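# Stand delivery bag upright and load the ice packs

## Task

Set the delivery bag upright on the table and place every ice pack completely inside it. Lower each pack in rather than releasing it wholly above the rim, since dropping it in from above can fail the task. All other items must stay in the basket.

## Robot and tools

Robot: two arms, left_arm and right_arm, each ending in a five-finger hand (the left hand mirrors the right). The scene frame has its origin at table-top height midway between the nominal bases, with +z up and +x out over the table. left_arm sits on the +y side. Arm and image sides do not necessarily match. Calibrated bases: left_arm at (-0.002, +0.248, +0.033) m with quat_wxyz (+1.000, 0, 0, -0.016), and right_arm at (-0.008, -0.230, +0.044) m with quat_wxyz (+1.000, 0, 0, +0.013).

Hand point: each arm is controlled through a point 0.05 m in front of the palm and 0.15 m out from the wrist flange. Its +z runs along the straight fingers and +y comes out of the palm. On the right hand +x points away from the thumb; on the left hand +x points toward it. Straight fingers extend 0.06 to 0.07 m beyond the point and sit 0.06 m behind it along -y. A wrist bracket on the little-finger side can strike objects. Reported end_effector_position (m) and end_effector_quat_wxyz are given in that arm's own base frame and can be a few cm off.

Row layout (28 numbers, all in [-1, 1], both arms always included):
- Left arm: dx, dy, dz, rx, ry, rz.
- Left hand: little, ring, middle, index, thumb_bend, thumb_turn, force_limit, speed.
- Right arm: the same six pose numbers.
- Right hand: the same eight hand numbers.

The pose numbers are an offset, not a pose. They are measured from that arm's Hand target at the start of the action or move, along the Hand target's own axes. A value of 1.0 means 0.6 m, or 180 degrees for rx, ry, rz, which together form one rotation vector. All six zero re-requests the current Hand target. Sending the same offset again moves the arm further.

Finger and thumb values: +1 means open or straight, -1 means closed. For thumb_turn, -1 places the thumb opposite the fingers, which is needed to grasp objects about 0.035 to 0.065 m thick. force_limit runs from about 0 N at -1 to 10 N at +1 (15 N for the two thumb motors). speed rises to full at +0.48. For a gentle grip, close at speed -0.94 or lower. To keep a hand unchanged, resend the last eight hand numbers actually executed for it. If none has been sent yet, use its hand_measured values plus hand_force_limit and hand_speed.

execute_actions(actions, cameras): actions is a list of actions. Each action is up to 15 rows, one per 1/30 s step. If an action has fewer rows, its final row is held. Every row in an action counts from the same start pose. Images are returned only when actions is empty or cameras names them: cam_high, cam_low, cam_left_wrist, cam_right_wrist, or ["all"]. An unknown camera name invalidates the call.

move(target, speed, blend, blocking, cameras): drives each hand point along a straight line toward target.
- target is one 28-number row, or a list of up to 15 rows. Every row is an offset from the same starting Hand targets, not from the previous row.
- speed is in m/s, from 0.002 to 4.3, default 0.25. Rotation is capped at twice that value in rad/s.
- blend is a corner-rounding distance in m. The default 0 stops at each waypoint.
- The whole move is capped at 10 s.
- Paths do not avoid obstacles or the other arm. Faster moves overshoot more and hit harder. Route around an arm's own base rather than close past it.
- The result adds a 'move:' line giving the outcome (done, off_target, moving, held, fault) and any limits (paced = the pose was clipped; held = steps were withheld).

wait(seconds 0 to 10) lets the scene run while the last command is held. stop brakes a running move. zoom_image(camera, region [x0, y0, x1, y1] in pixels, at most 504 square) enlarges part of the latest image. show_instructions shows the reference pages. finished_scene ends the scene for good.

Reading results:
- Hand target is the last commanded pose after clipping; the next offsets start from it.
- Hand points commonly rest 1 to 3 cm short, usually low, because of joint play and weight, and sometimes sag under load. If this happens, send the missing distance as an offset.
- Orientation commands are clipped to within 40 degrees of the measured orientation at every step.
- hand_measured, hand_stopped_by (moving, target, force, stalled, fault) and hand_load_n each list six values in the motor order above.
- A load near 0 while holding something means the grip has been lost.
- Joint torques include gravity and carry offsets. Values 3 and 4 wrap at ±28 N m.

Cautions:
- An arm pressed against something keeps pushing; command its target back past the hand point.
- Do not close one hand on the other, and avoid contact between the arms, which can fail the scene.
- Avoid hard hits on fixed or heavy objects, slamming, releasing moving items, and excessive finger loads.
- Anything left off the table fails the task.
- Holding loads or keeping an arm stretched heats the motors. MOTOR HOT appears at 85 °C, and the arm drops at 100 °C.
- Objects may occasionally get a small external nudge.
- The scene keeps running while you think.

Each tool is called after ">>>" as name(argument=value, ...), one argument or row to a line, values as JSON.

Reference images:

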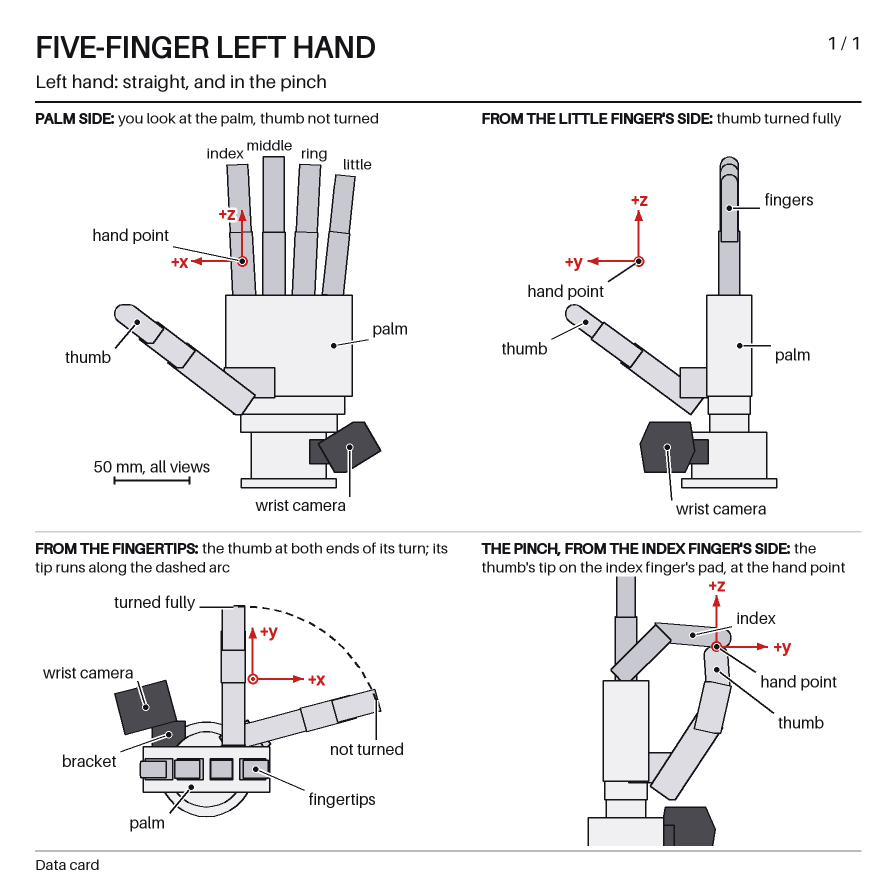

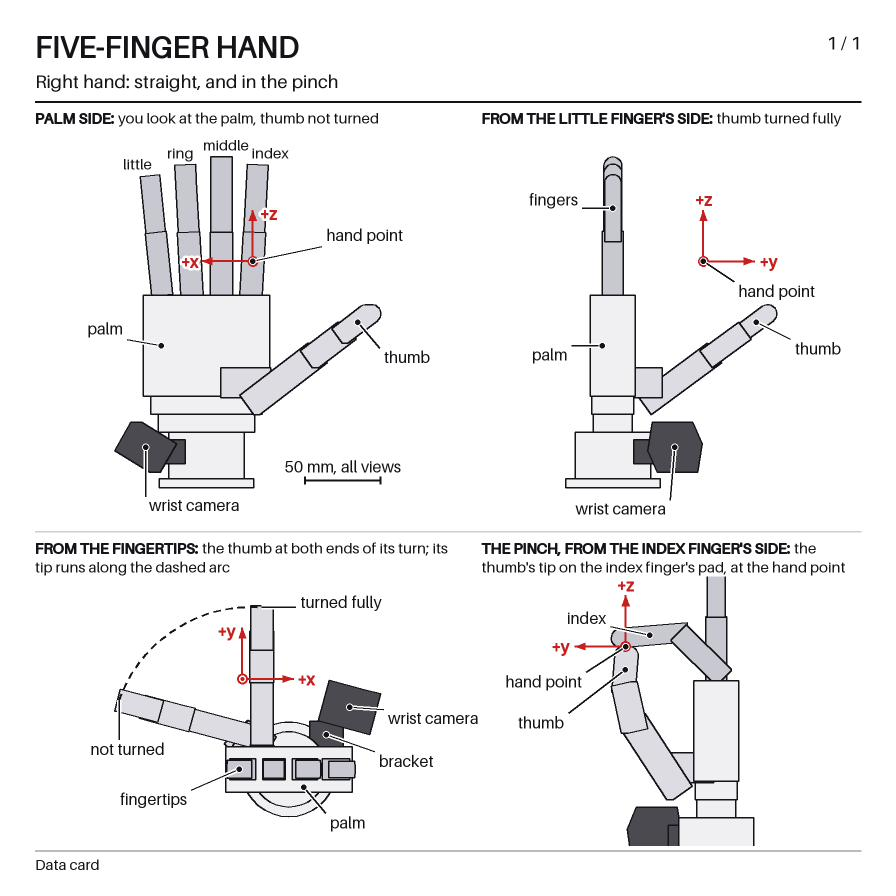

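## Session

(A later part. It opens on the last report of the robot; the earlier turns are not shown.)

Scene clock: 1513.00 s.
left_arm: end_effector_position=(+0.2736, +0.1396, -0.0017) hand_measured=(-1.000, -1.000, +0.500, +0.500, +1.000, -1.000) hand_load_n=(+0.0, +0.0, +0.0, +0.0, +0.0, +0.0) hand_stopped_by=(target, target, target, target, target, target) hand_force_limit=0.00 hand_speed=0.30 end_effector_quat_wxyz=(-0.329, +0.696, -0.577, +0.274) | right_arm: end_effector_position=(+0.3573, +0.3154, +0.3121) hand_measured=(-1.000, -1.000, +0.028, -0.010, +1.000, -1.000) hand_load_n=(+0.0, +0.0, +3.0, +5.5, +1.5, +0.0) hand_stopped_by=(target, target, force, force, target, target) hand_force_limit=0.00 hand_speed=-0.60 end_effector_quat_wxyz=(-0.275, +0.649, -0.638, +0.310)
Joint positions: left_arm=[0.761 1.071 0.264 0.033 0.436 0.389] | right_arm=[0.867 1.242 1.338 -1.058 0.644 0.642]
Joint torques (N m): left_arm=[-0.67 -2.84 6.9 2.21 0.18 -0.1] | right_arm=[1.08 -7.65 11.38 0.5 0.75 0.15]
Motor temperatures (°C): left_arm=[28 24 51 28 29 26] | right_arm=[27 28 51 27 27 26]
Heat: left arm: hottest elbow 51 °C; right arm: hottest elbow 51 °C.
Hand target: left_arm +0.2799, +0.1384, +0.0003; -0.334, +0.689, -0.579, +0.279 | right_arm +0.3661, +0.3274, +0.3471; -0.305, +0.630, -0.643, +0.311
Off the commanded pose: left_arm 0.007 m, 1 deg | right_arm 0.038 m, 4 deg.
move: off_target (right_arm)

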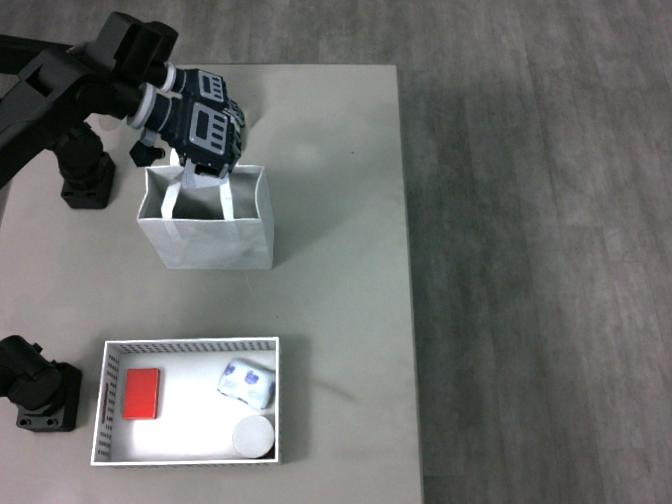

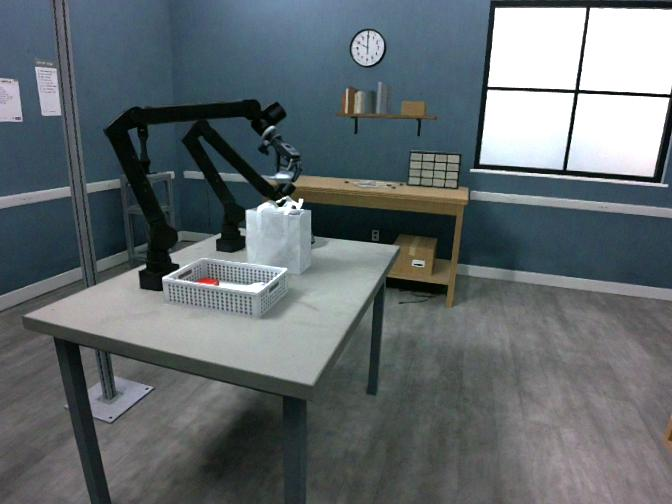

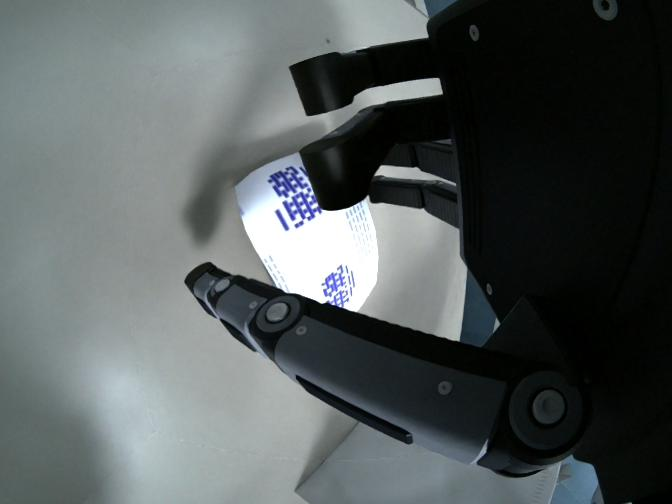

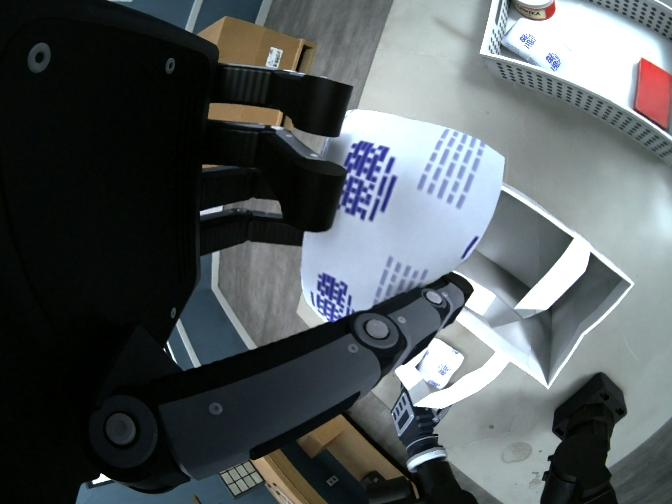

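>>> move(
  target=[0.008,0.0327,0.0258,0,0,0, -1,-1,0.5,0.5,1,-1,0,0.3, -0.05,0.063,0.0817,0,0,0, -1,-1,-0.1,-0.1,1,-1,0,-0.6],
  cameras=["all"],
  speed=0.08,
)

>>> zoom_image(
  camera="cam_high",
  region=[130, 60, 280, 210],
)

>>> zoom_image(
  camera="cam_low",
  region=[205, 150, 345, 280],
)

>>> zoom_image(
  camera="cam_left_wrist",
  region=[60, 50, 460, 400],
)

>>> zoom_image(
  camera="cam_right_wrist",
  region=[300, 50, 672, 400],
)

Scene clock: 1591.67 s.
left_arm: end_effector_position=(+0.2779, +0.1386, -0.0213) hand_measured=(-1.000, -1.000, +0.500, +0.500, +1.000, -1.000) hand_load_n=(+0.0, +0.0, -1.5, +0.0, +0.0, +0.0) hand_stopped_by=(target, target, target, target, target, target) hand_force_limit=0.00 hand_speed=0.30 end_effector_quat_wxyz=(-0.337, +0.692, -0.575, +0.276) | right_arm: end_effector_position=(+0.3807, +0.3436, +0.2773) hand_measured=(-1.000, -1.000, +0.028, -0.010, +1.000, -1.000) hand_load_n=(+0.0, +0.0, +3.5, +5.0, +1.5, +0.0) hand_stopped_by=(target, target, force, force, target, target) hand_force_limit=0.00 hand_speed=-0.60 end_effector_quat_wxyz=(-0.283, +0.639, -0.643, +0.312)
Joint positions: left_arm=[0.746 1.173 0.231 0.193 0.425 0.374] | right_arm=[0.872 1.323 1.312 -0.938 0.656 0.66]
Joint torques (N m): left_arm=[-1.03 -1.96 5.79 2.03 0.08 -0.02] | right_arm=[1.2 -9.11 7.31 1.74 0.75 0.18]
Heat: left arm: hottest elbow 47 °C; right arm: hottest elbow 52 °C.
Hand target: left_arm +0.2807, +0.1337, -0.0247; -0.334, +0.689, -0.579, +0.279 | right_arm +0.3816, +0.3571, +0.2870; -0.305, +0.630, -0.643, +0.311
Off the commanded pose: left_arm 0.007 m, 1 deg | right_arm 0.017 m, 3 deg.
move: off_target (right_arm)

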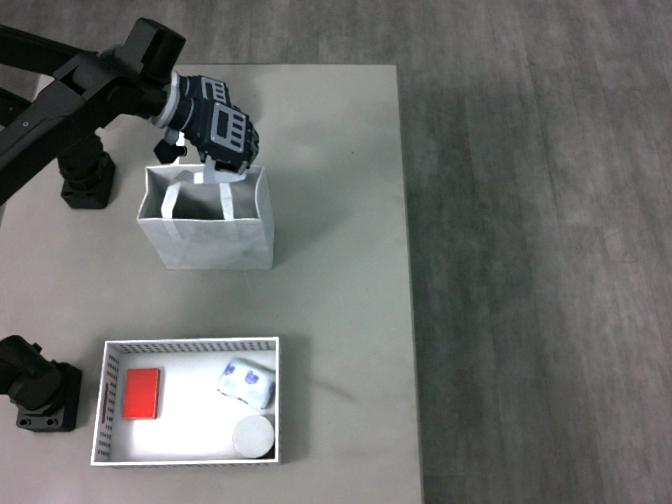

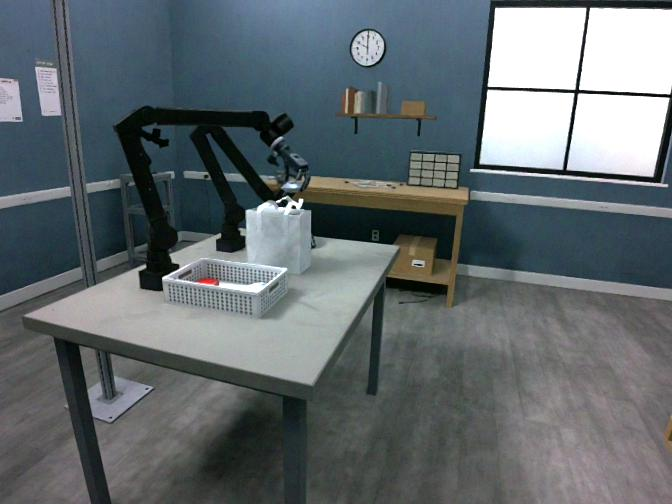

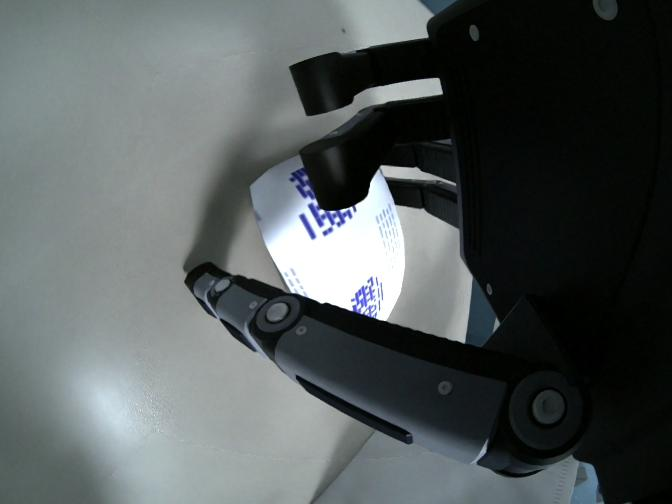

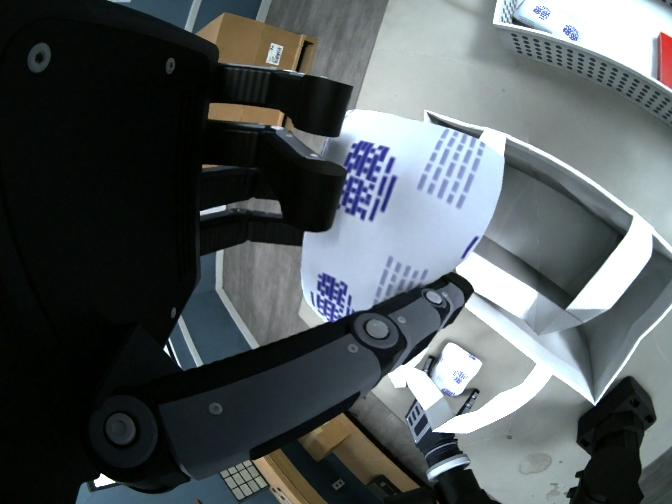

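Scaled by 3.360.

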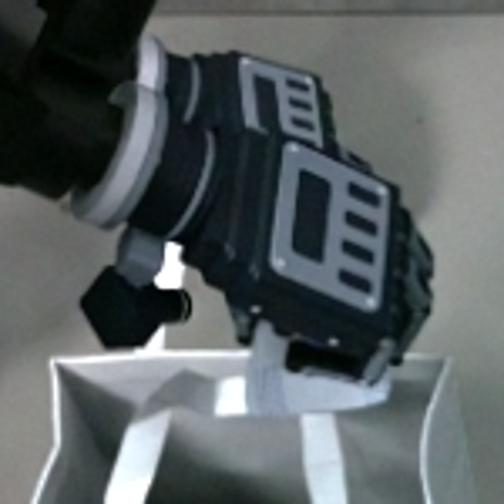

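Scaled by 3.600.

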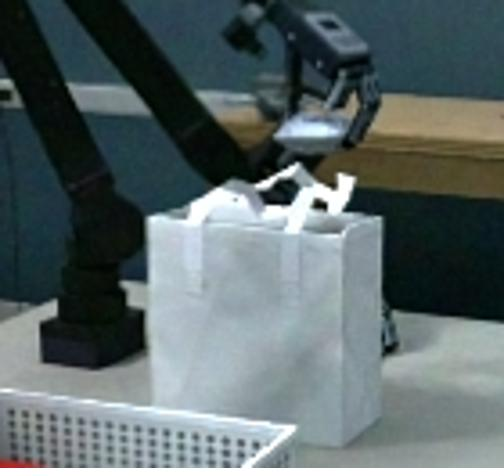

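Scaled by 1.260 from the camera's 672x504 image, which has a finer 960x720 frame.

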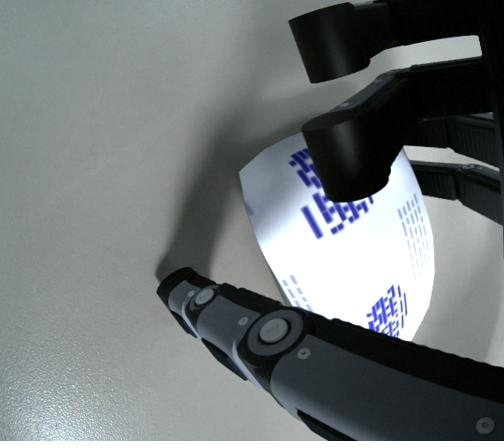

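Scaled by 1.355 from the camera's 672x504 image, which has a finer 960x720 frame.

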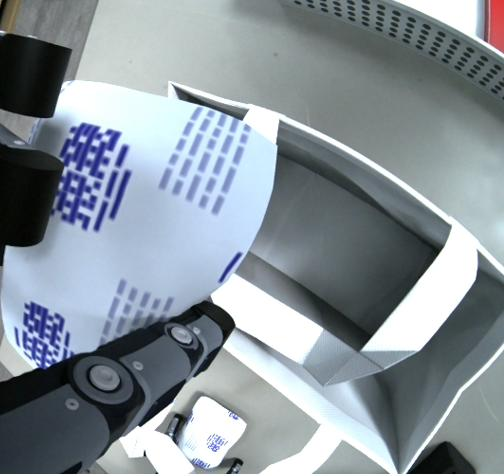

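>>> move(
  target=[
    [0,-0.0327,-0.0258,0,0,0, -1,-1,0.5,0.5,1,-1,0,0.3, -0.02,0.04,0.03,0,0,0, -1,-1,-0.1,-0.1,1,-1,0,-0.6],
    [0.005,-0.0544,0.0017,0,0,0, -1,-1,0.5,0.5,1,-1,0,0.3, -0.0417,0.0837,0.0555,0,0,0, -1,-1,-0.1,-0.1,1,-1,0,-0.6],
    [0.0067,-0.0243,0.0255,0,0,0, -1,-1,0.5,0.5,1,-1,0,0.3, -0.0417,0.0837,0.0555,0,0,0, -1,-1,-0.1,-0.1,1,-1,0,-0.6],
  ],
  cameras=["all"],
  speed=0.08,
)

>>> zoom_image(
  camera="cam_high",
  region=[130, 60, 280, 210],
)

>>> zoom_image(
  camera="cam_low",
  region=[205, 150, 345, 280],
)

>>> zoom_image(
  camera="cam_left_wrist",
  region=[60, 50, 460, 400],
)

>>> zoom_image(
  camera="cam_right_wrist",
  region=[300, 50, 672, 400],
)

Scene clock: 1635.53 s.
left_arm: end_effector_position=(+0.2939, +0.1318, -0.0213) hand_measured=(-1.000, -1.000, +0.500, +0.500, +1.000, -1.000) hand_load_n=(+0.0, +0.0, -6.5, +0.0, +0.0, +0.0) hand_stopped_by=(target, target, target, target, target, target) hand_force_limit=0.00 hand_speed=0.30 end_effector_quat_wxyz=(-0.332, +0.693, -0.575, +0.281) | right_arm: end_effector_position=(+0.3756, +0.3687, +0.2169) hand_measured=(-1.000, -1.000, +0.028, -0.010, +1.000, -1.000) hand_load_n=(+0.0, +0.0, +3.0, +5.5, +1.5, +0.0) hand_stopped_by=(target, target, force, force, target, target) hand_force_limit=0.00 hand_speed=-0.60 end_effector_quat_wxyz=(-0.283, +0.640, -0.642, +0.312)
Joint positions: left_arm=[0.684 1.209 0.251 0.222 0.39 0.323] | right_arm=[0.918 1.385 1.215 -0.809 0.682 0.706]
Joint torques (N m): left_arm=[-0.38 -1.55 7.2 2.33 -0.1 -0.03] | right_arm=[1.03 -9.7 7.2 1.7 0.79 0.18]
Motor temperatures (°C): left_arm=[28 24 46 28 28 26] | right_arm=[27 28 44 27 28 26]
Heat: left arm: hottest elbow 46 °C; right arm: hottest elbow 44 °C.
Hand target: left_arm +0.3021, +0.1334, -0.0228; -0.334, +0.689, -0.579, +0.279 | right_arm +0.3770, +0.3823, +0.2270; -0.305, +0.630, -0.643, +0.311
Off the commanded pose: left_arm 0.009 m, 1 deg | right_arm 0.017 m, 3 deg.
move: off_target (right_arm)

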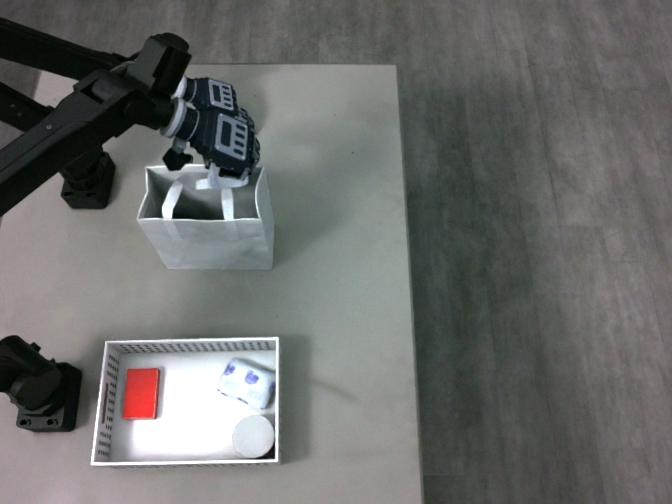

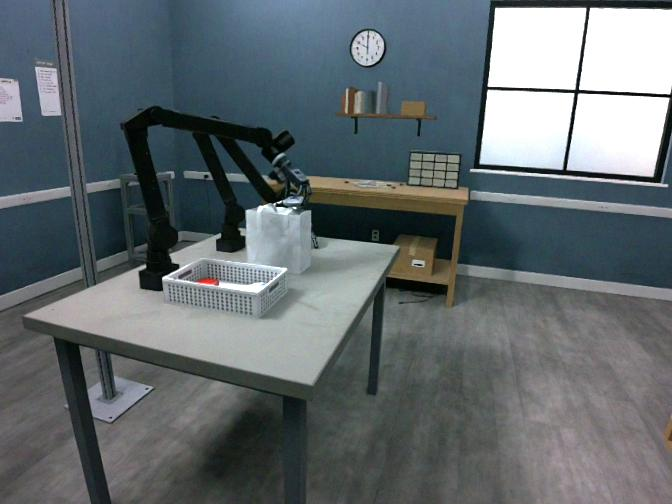

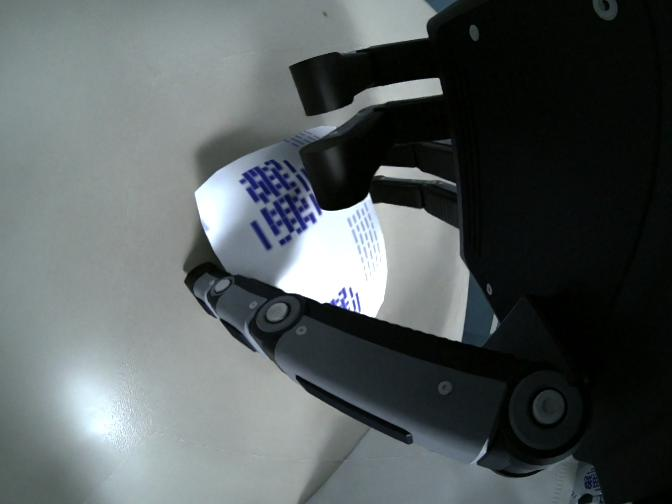

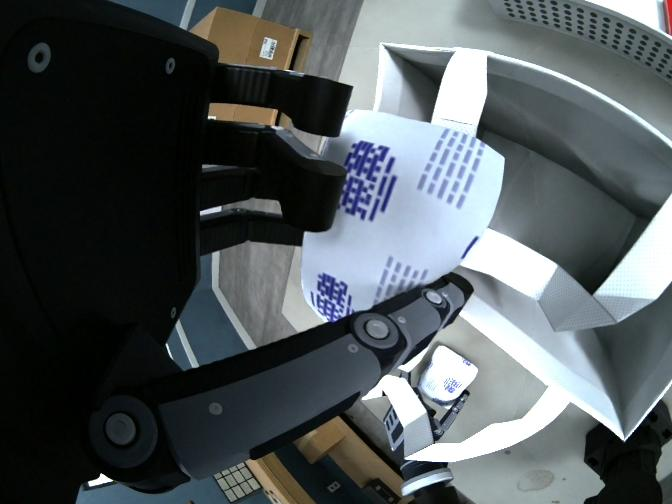

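Scaled by 3.360.

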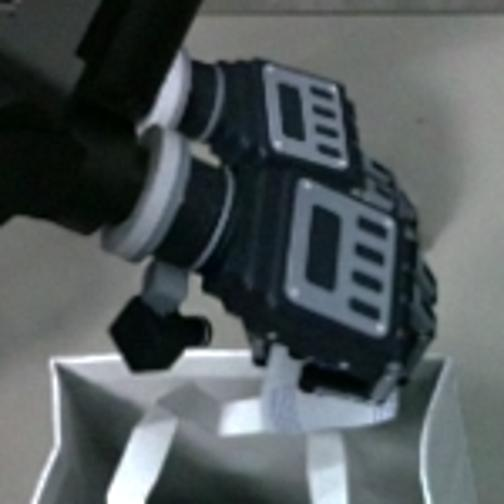

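Scaled by 3.600.

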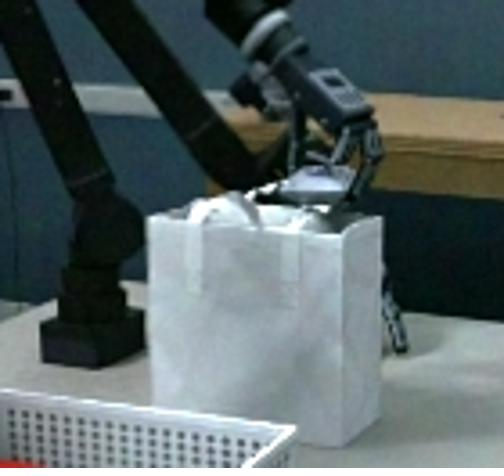

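Scaled by 1.260 from the camera's 672x504 image, which has a finer 960x720 frame.

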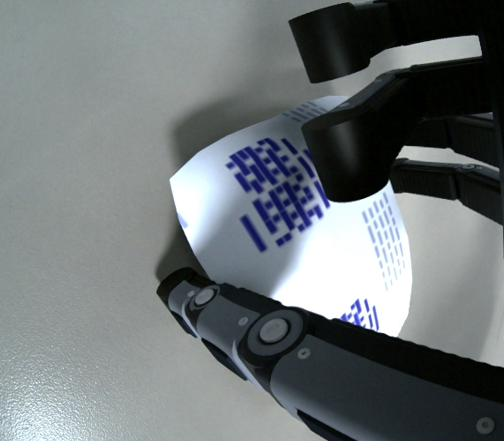

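Scaled by 1.355 from the camera's 672x504 image, which has a finer 960x720 frame.

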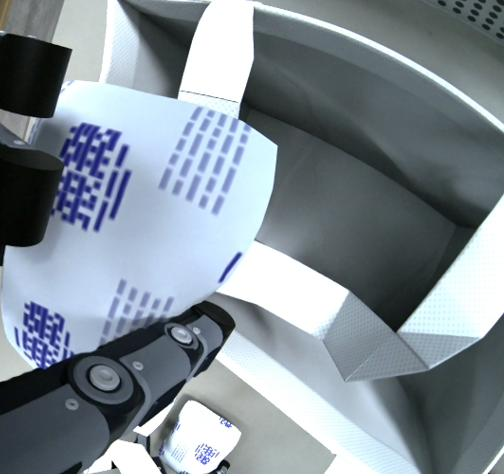

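>>> move(
  target=[
    [0,-0.0131,-0.0103,0,0,0, -1,-1,0.5,0.5,1,-1,0,0.3, 0.004,0.05,0.03,0,0,0, -1,-1,-0.1,-0.1,1,-1,0,-0.6],
    [0,-0.0131,-0.0103,0,0,0, -1,-1,-0.1,-0.1,1,-1,0,-0.6, 0.0083,0.102,0.0592,0,0,0, -1,-1,-0.1,-0.1,1,-1,0,-0.6],
  ],
  cameras=["all"],
  speed=0.07,
)

>>> zoom_image(
  camera="cam_high",
  region=[130, 60, 280, 210],
)

>>> zoom_image(
  camera="cam_low",
  region=[205, 150, 345, 280],
)

>>> zoom_image(
  camera="cam_left_wrist",
  region=[60, 50, 460, 400],
)

>>> zoom_image(
  camera="cam_right_wrist",
  region=[300, 50, 672, 400],
)

Scene clock: 1659.37 s.
left_arm: end_effector_position=(+0.2945, +0.1311, -0.0192) hand_measured=(-1.000, -1.000, -0.012, -0.012, +1.000, -1.000) hand_load_n=(+0.0, +0.0, +4.5, +4.5, +1.5, +1.0) hand_stopped_by=(target, target, force, force, target, target) hand_force_limit=0.00 hand_speed=-0.60 end_effector_quat_wxyz=(-0.330, +0.694, -0.577, +0.276) | right_arm: end_effector_position=(+0.3721, +0.3721, +0.1719) hand_measured=(-1.000, -1.000, +0.028, -0.010, +1.000, -1.000) hand_load_n=(+0.0, +0.0, +3.5, +4.5, +1.5, +0.0) hand_stopped_by=(target, target, force, force, target, target) hand_force_limit=0.00 hand_speed=-0.60 end_effector_quat_wxyz=(-0.312, +0.620, -0.650, +0.309)
Joint positions: left_arm=[0.673 1.196 0.258 0.194 0.376 0.323] | right_arm=[0.932 1.385 1.071 -0.614 0.697 0.737]
Joint torques (N m): left_arm=[-0.32 -4.13 7.46 0.95 0.18 0] | right_arm=[1.03 -7.88 5.57 1.16 0.47 0.09]
Heat: left arm: hottest elbow 47 °C; right arm: hottest elbow 43 °C.
Hand target: left_arm +0.3021, +0.1334, -0.0128; -0.334, +0.689, -0.579, +0.279 | right_arm +0.3667, +0.3775, +0.1570; -0.305, +0.630, -0.643, +0.311
Off the commanded pose: left_arm 0.010 m, 1 deg | right_arm 0.017 m, 2 deg.
move: off_target (right_arm); target 2's new numbers were sent with left_arm's hand 0.013 m and 1 deg from that target

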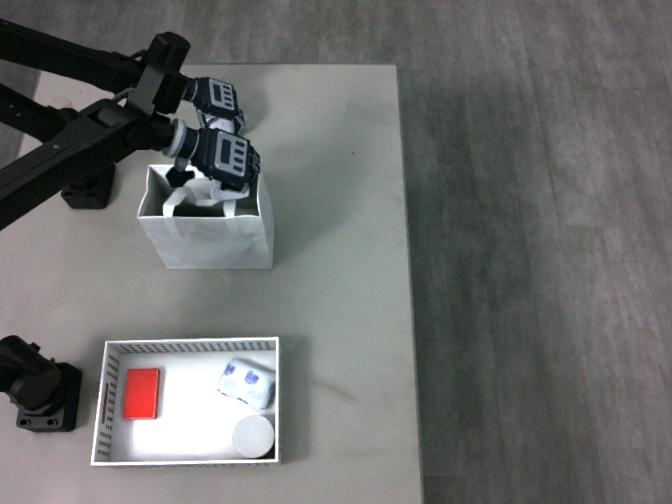

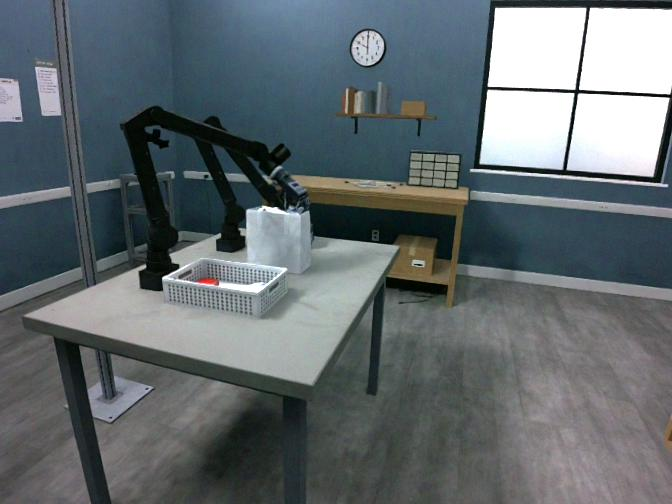

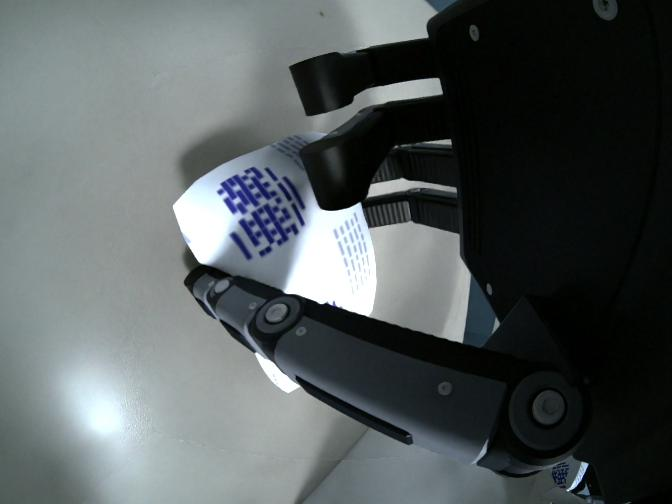

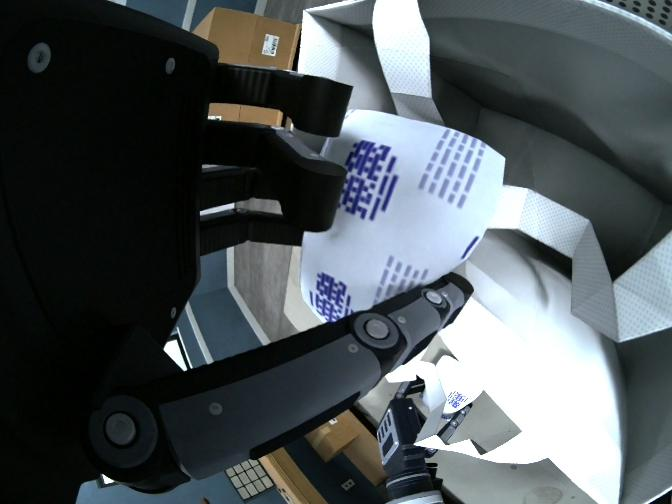

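Scaled by 3.360.

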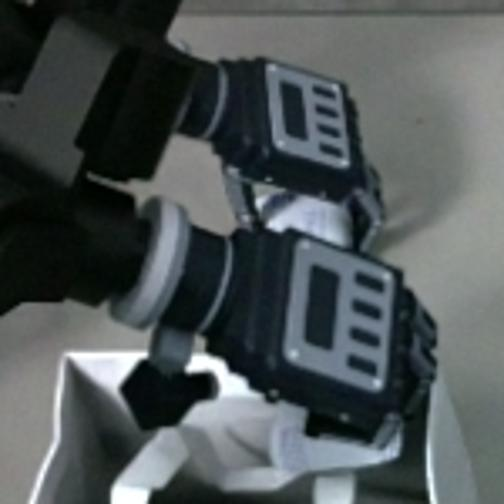

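Scaled by 3.600.

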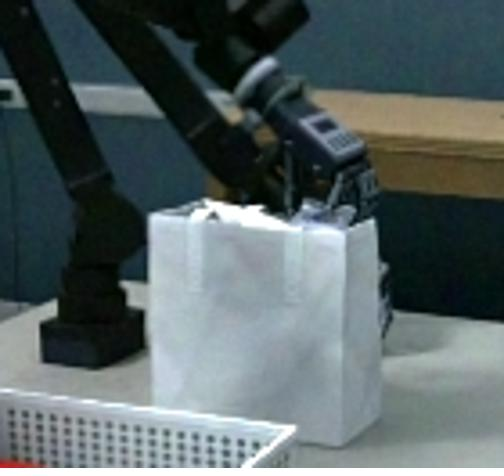

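Scaled by 1.260 from the camera's 672x504 image, which has a finer 960x720 frame.

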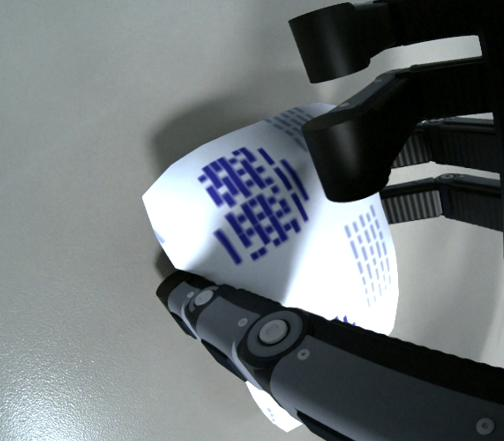

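Scaled by 1.355 from the camera's 672x504 image, which has a finer 960x720 frame.

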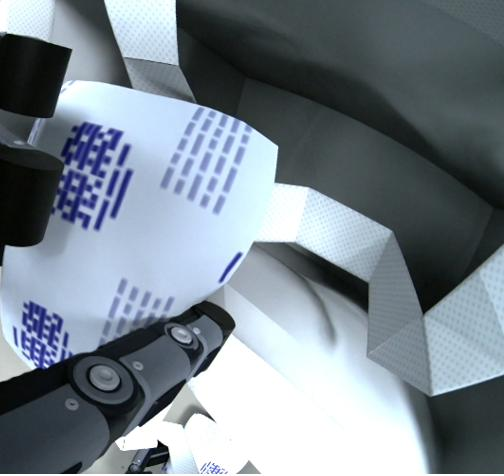

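>>> move(
  target=[
    [0,-0.1047,-0.0827,0,0,0, -1,-1,-0.1,-0.1,1,-1,0,-0.6, 0,-0.0654,-0.0517,0,0,0, -1,-1,-0.1,-0.1,1,-1,0,-0.6],
    [0,-0.1047,-0.0827,0,0,0, -1,-1,-0.1,-0.1,1,-1,0,-0.6, 0.03,-0.0654,-0.0517,0,0,0, -1,-1,-0.1,-0.1,1,-1,0,-0.6],
  ],
  cameras=["all"],
  speed=0.08,
)

>>> zoom_image(
  camera="cam_high",
  region=[130, 60, 280, 210],
)

>>> zoom_image(
  camera="cam_right_wrist",
  region=[300, 50, 672, 400],
)

Scene clock: 1687.43 s.
left_arm: end_effector_position=(+0.2798, +0.1208, +0.0354) hand_measured=(-1.000, -1.000, -0.012, -0.012, +1.000, -1.000) hand_load_n=(+0.0, +0.0, +4.5, +4.5, +1.5, +1.0) hand_stopped_by=(target, target, force, force, target, target) hand_force_limit=0.00 hand_speed=-0.60 end_effector_quat_wxyz=(-0.305, +0.704, -0.582, +0.268) | right_arm: end_effector_position=(+0.3571, +0.3614, +0.1844) hand_measured=(-1.000, -1.000, +0.028, -0.010, +1.000, -1.000) hand_load_n=(+0.0, +0.0, +3.0, +5.5, +1.5, +0.0) hand_stopped_by=(target, target, force, force, target, target) hand_force_limit=0.00 hand_speed=-0.60 end_effector_quat_wxyz=(-0.285, +0.646, -0.637, +0.310)
Joint positions: left_arm=[0.673 0.93 0.343 -0.217 0.373 0.332] | right_arm=[0.939 1.357 1.101 -0.728 0.685 0.711]
Joint torques (N m): left_arm=[-0.5 -3.31 12.82 1.46 0.32 -0.11] | right_arm=[-1.03 -11.28 7.56 0.87 0.4 -0.02]
Heat: left arm: hottest elbow 47 °C; right arm: hottest elbow 41 °C.
Hand target: left_arm +0.3024, +0.1332, +0.0673; -0.334, +0.689, -0.579, +0.279 | right_arm +0.3664, +0.3595, +0.2070; -0.305, +0.630, -0.643, +0.311
Off the commanded pose: left_arm 0.041 m, 4 deg | right_arm 0.025 m, 3 deg.
move: off_target (left_arm, right_arm)

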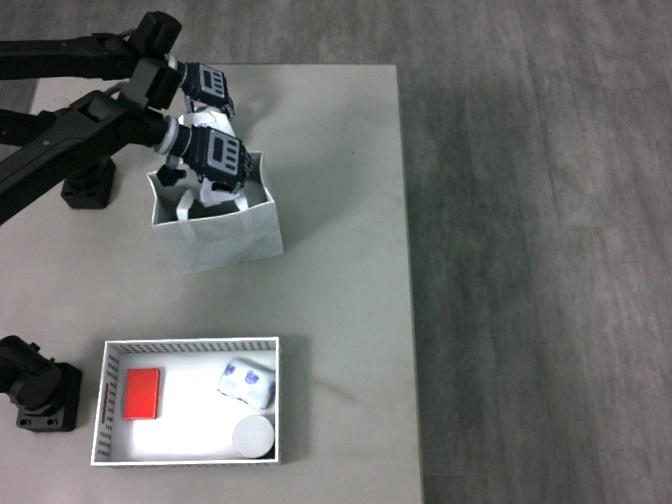

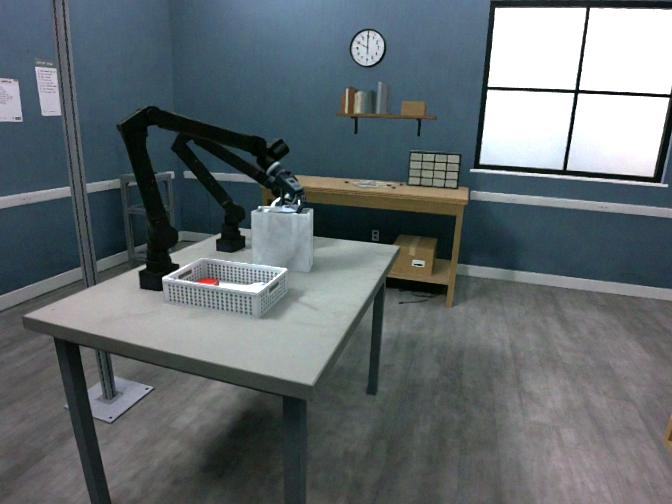

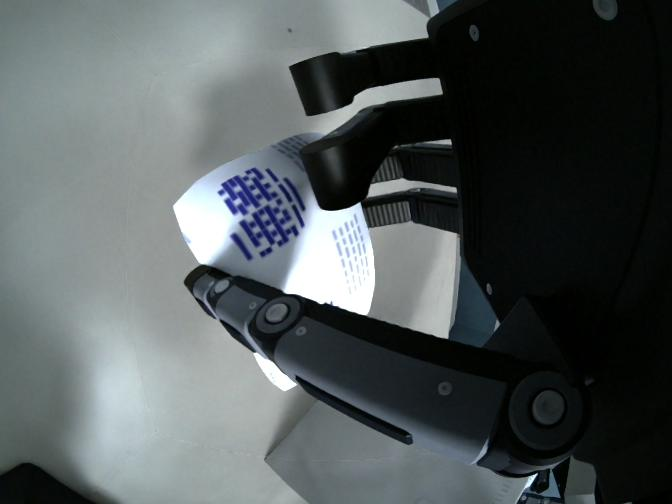

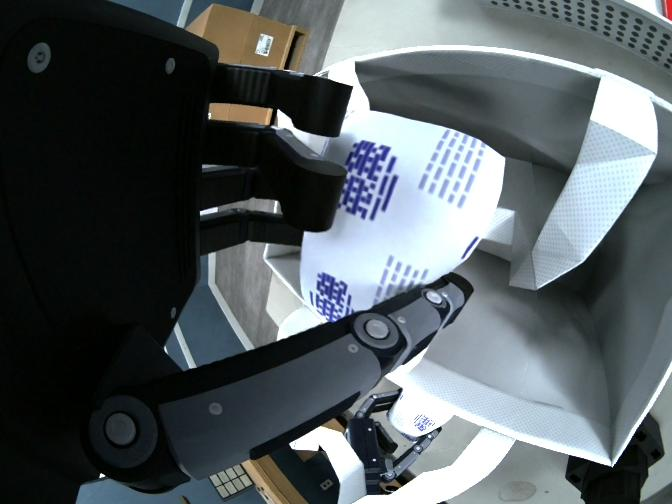

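Scaled by 3.360.

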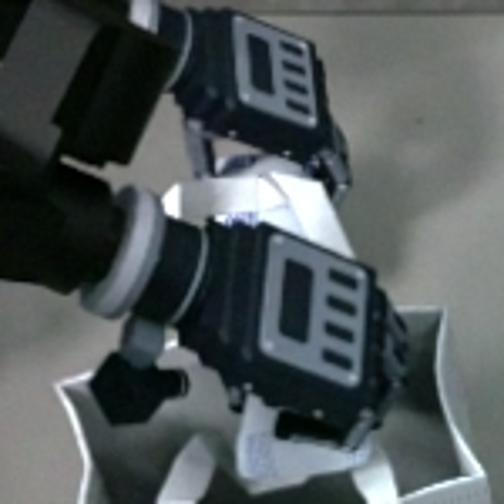

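Scaled by 1.355 from the camera's 672x504 image, which has a finer 960x720 frame.

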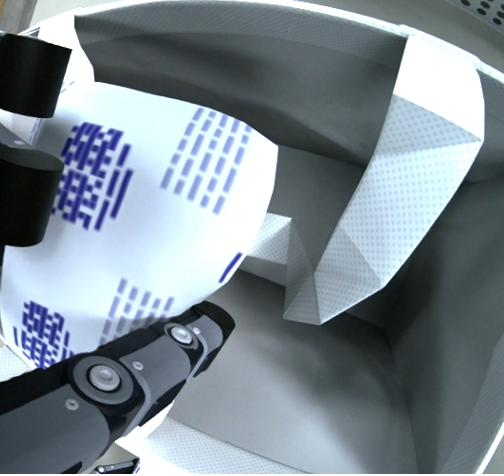

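>>> move(
  target=[
    [0,0.0811,0.0641,0,0,0, -1,-1,-0.1,-0.1,1,-1,0,-0.6, 0,-0.0785,-0.062,0,0,0, -1,-1,-0.1,-0.1,1,-1,0,-0.6],
    [-0.1667,0.0811,0.0641,0,0,0, -1,-1,-0.1,-0.1,1,-1,0,-0.6, 0,-0.0785,-0.062,0,0,0, -1,-1,-0.1,-0.1,1,-1,0,-0.6],
  ],
  cameras=["all"],
  speed=0.08,
)

>>> zoom_image(
  camera="cam_high",
  region=[100, 40, 300, 280],
)

>>> zoom_image(
  camera="cam_right_wrist",
  region=[260, 50, 672, 504],
)

Scene clock: 1711.50 s.
left_arm: end_effector_position=(+0.2714, +0.2115, -0.0100) hand_measured=(-1.000, -1.000, -0.012, -0.012, +1.000, -1.000) hand_load_n=(+0.0, +0.0, +4.5, +4.5, +1.0, +1.0) hand_stopped_by=(target, target, force, force, target, target) hand_force_limit=0.00 hand_speed=-0.60 end_effector_quat_wxyz=(-0.315, +0.699, -0.578, +0.277) | right_arm: end_effector_position=(+0.3507, +0.3526, +0.2200) hand_measured=(-1.000, -1.000, +0.028, -0.010, +1.000, -1.000) hand_load_n=(+0.0, +0.0, +3.0, +5.0, +1.5, +0.0) hand_stopped_by=(target, target, force, force, target, target) hand_force_limit=0.00 hand_speed=-0.60 end_effector_quat_wxyz=(-0.268, +0.654, -0.635, +0.313)
Joint positions: left_arm=[0.963 1.303 0.419 -0.003 0.582 0.562] | right_arm=[0.939 1.331 1.184 -0.875 0.685 0.709]
Joint torques (N m): left_arm=[1.61 -4.31 10.19 1.1 0.73 0.16] | right_arm=[-1.08 -11.05 11.18 0.4 0.43 -0.01]
Motor temperatures (°C): left_arm=[28 24 51 28 28 26] | right_arm=[27 29 44 27 27 26]
Heat: left arm: hottest elbow 51 °C; right arm: hottest elbow 44 °C.
Hand target: left_arm +0.2849, +0.2319, +0.0055; -0.334, +0.689, -0.579, +0.279 | right_arm +0.3666, +0.3595, +0.2670; -0.305, +0.630, -0.643, +0.311
Off the commanded pose: left_arm 0.029 m, 2 deg | right_arm 0.050 m, 5 deg.
move: off_target (left_arm, right_arm)

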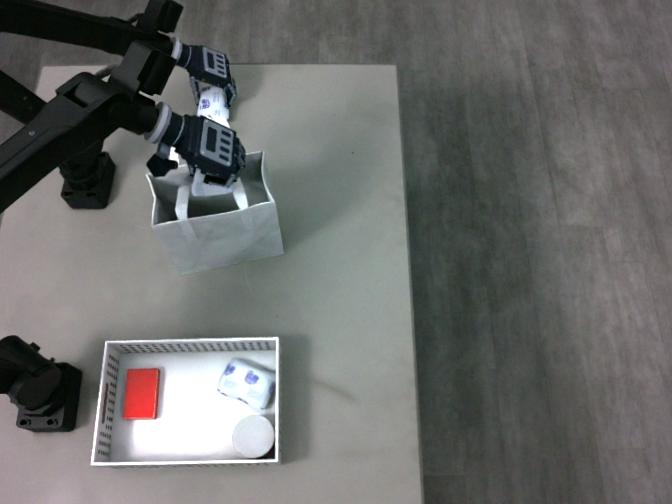

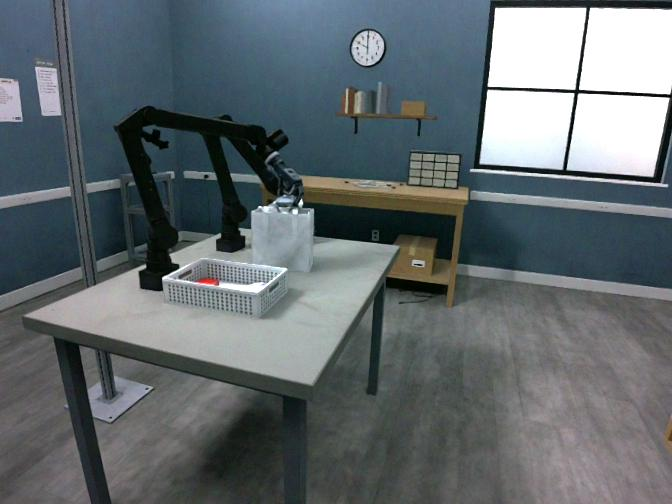

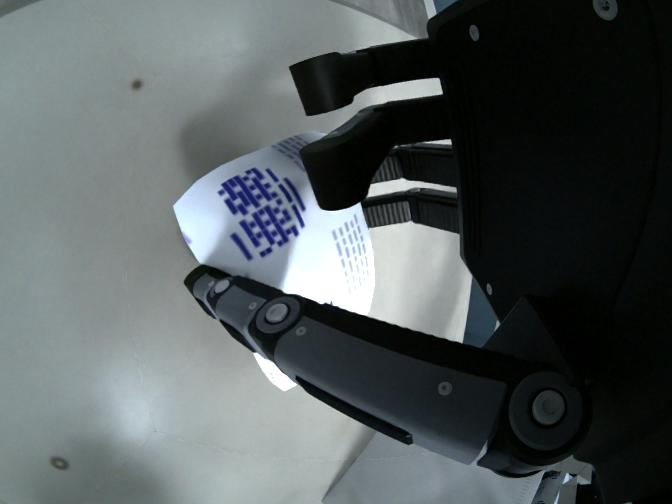

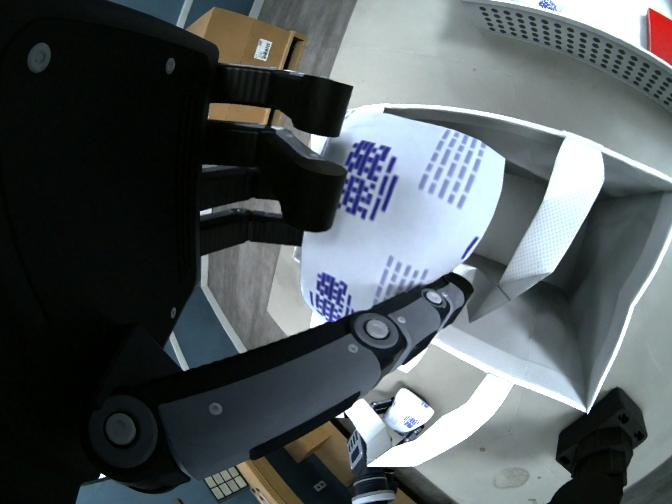

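Scaled by 2.100.

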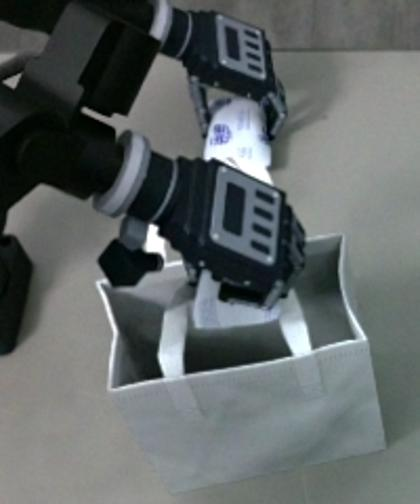

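Scaled by 1.110 from the camera's 672x504 image, which has a finer 960x720 frame.

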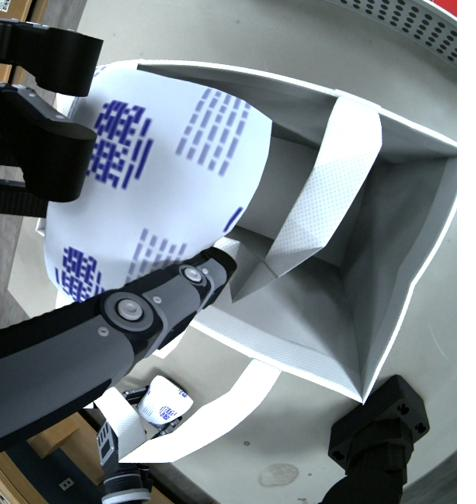

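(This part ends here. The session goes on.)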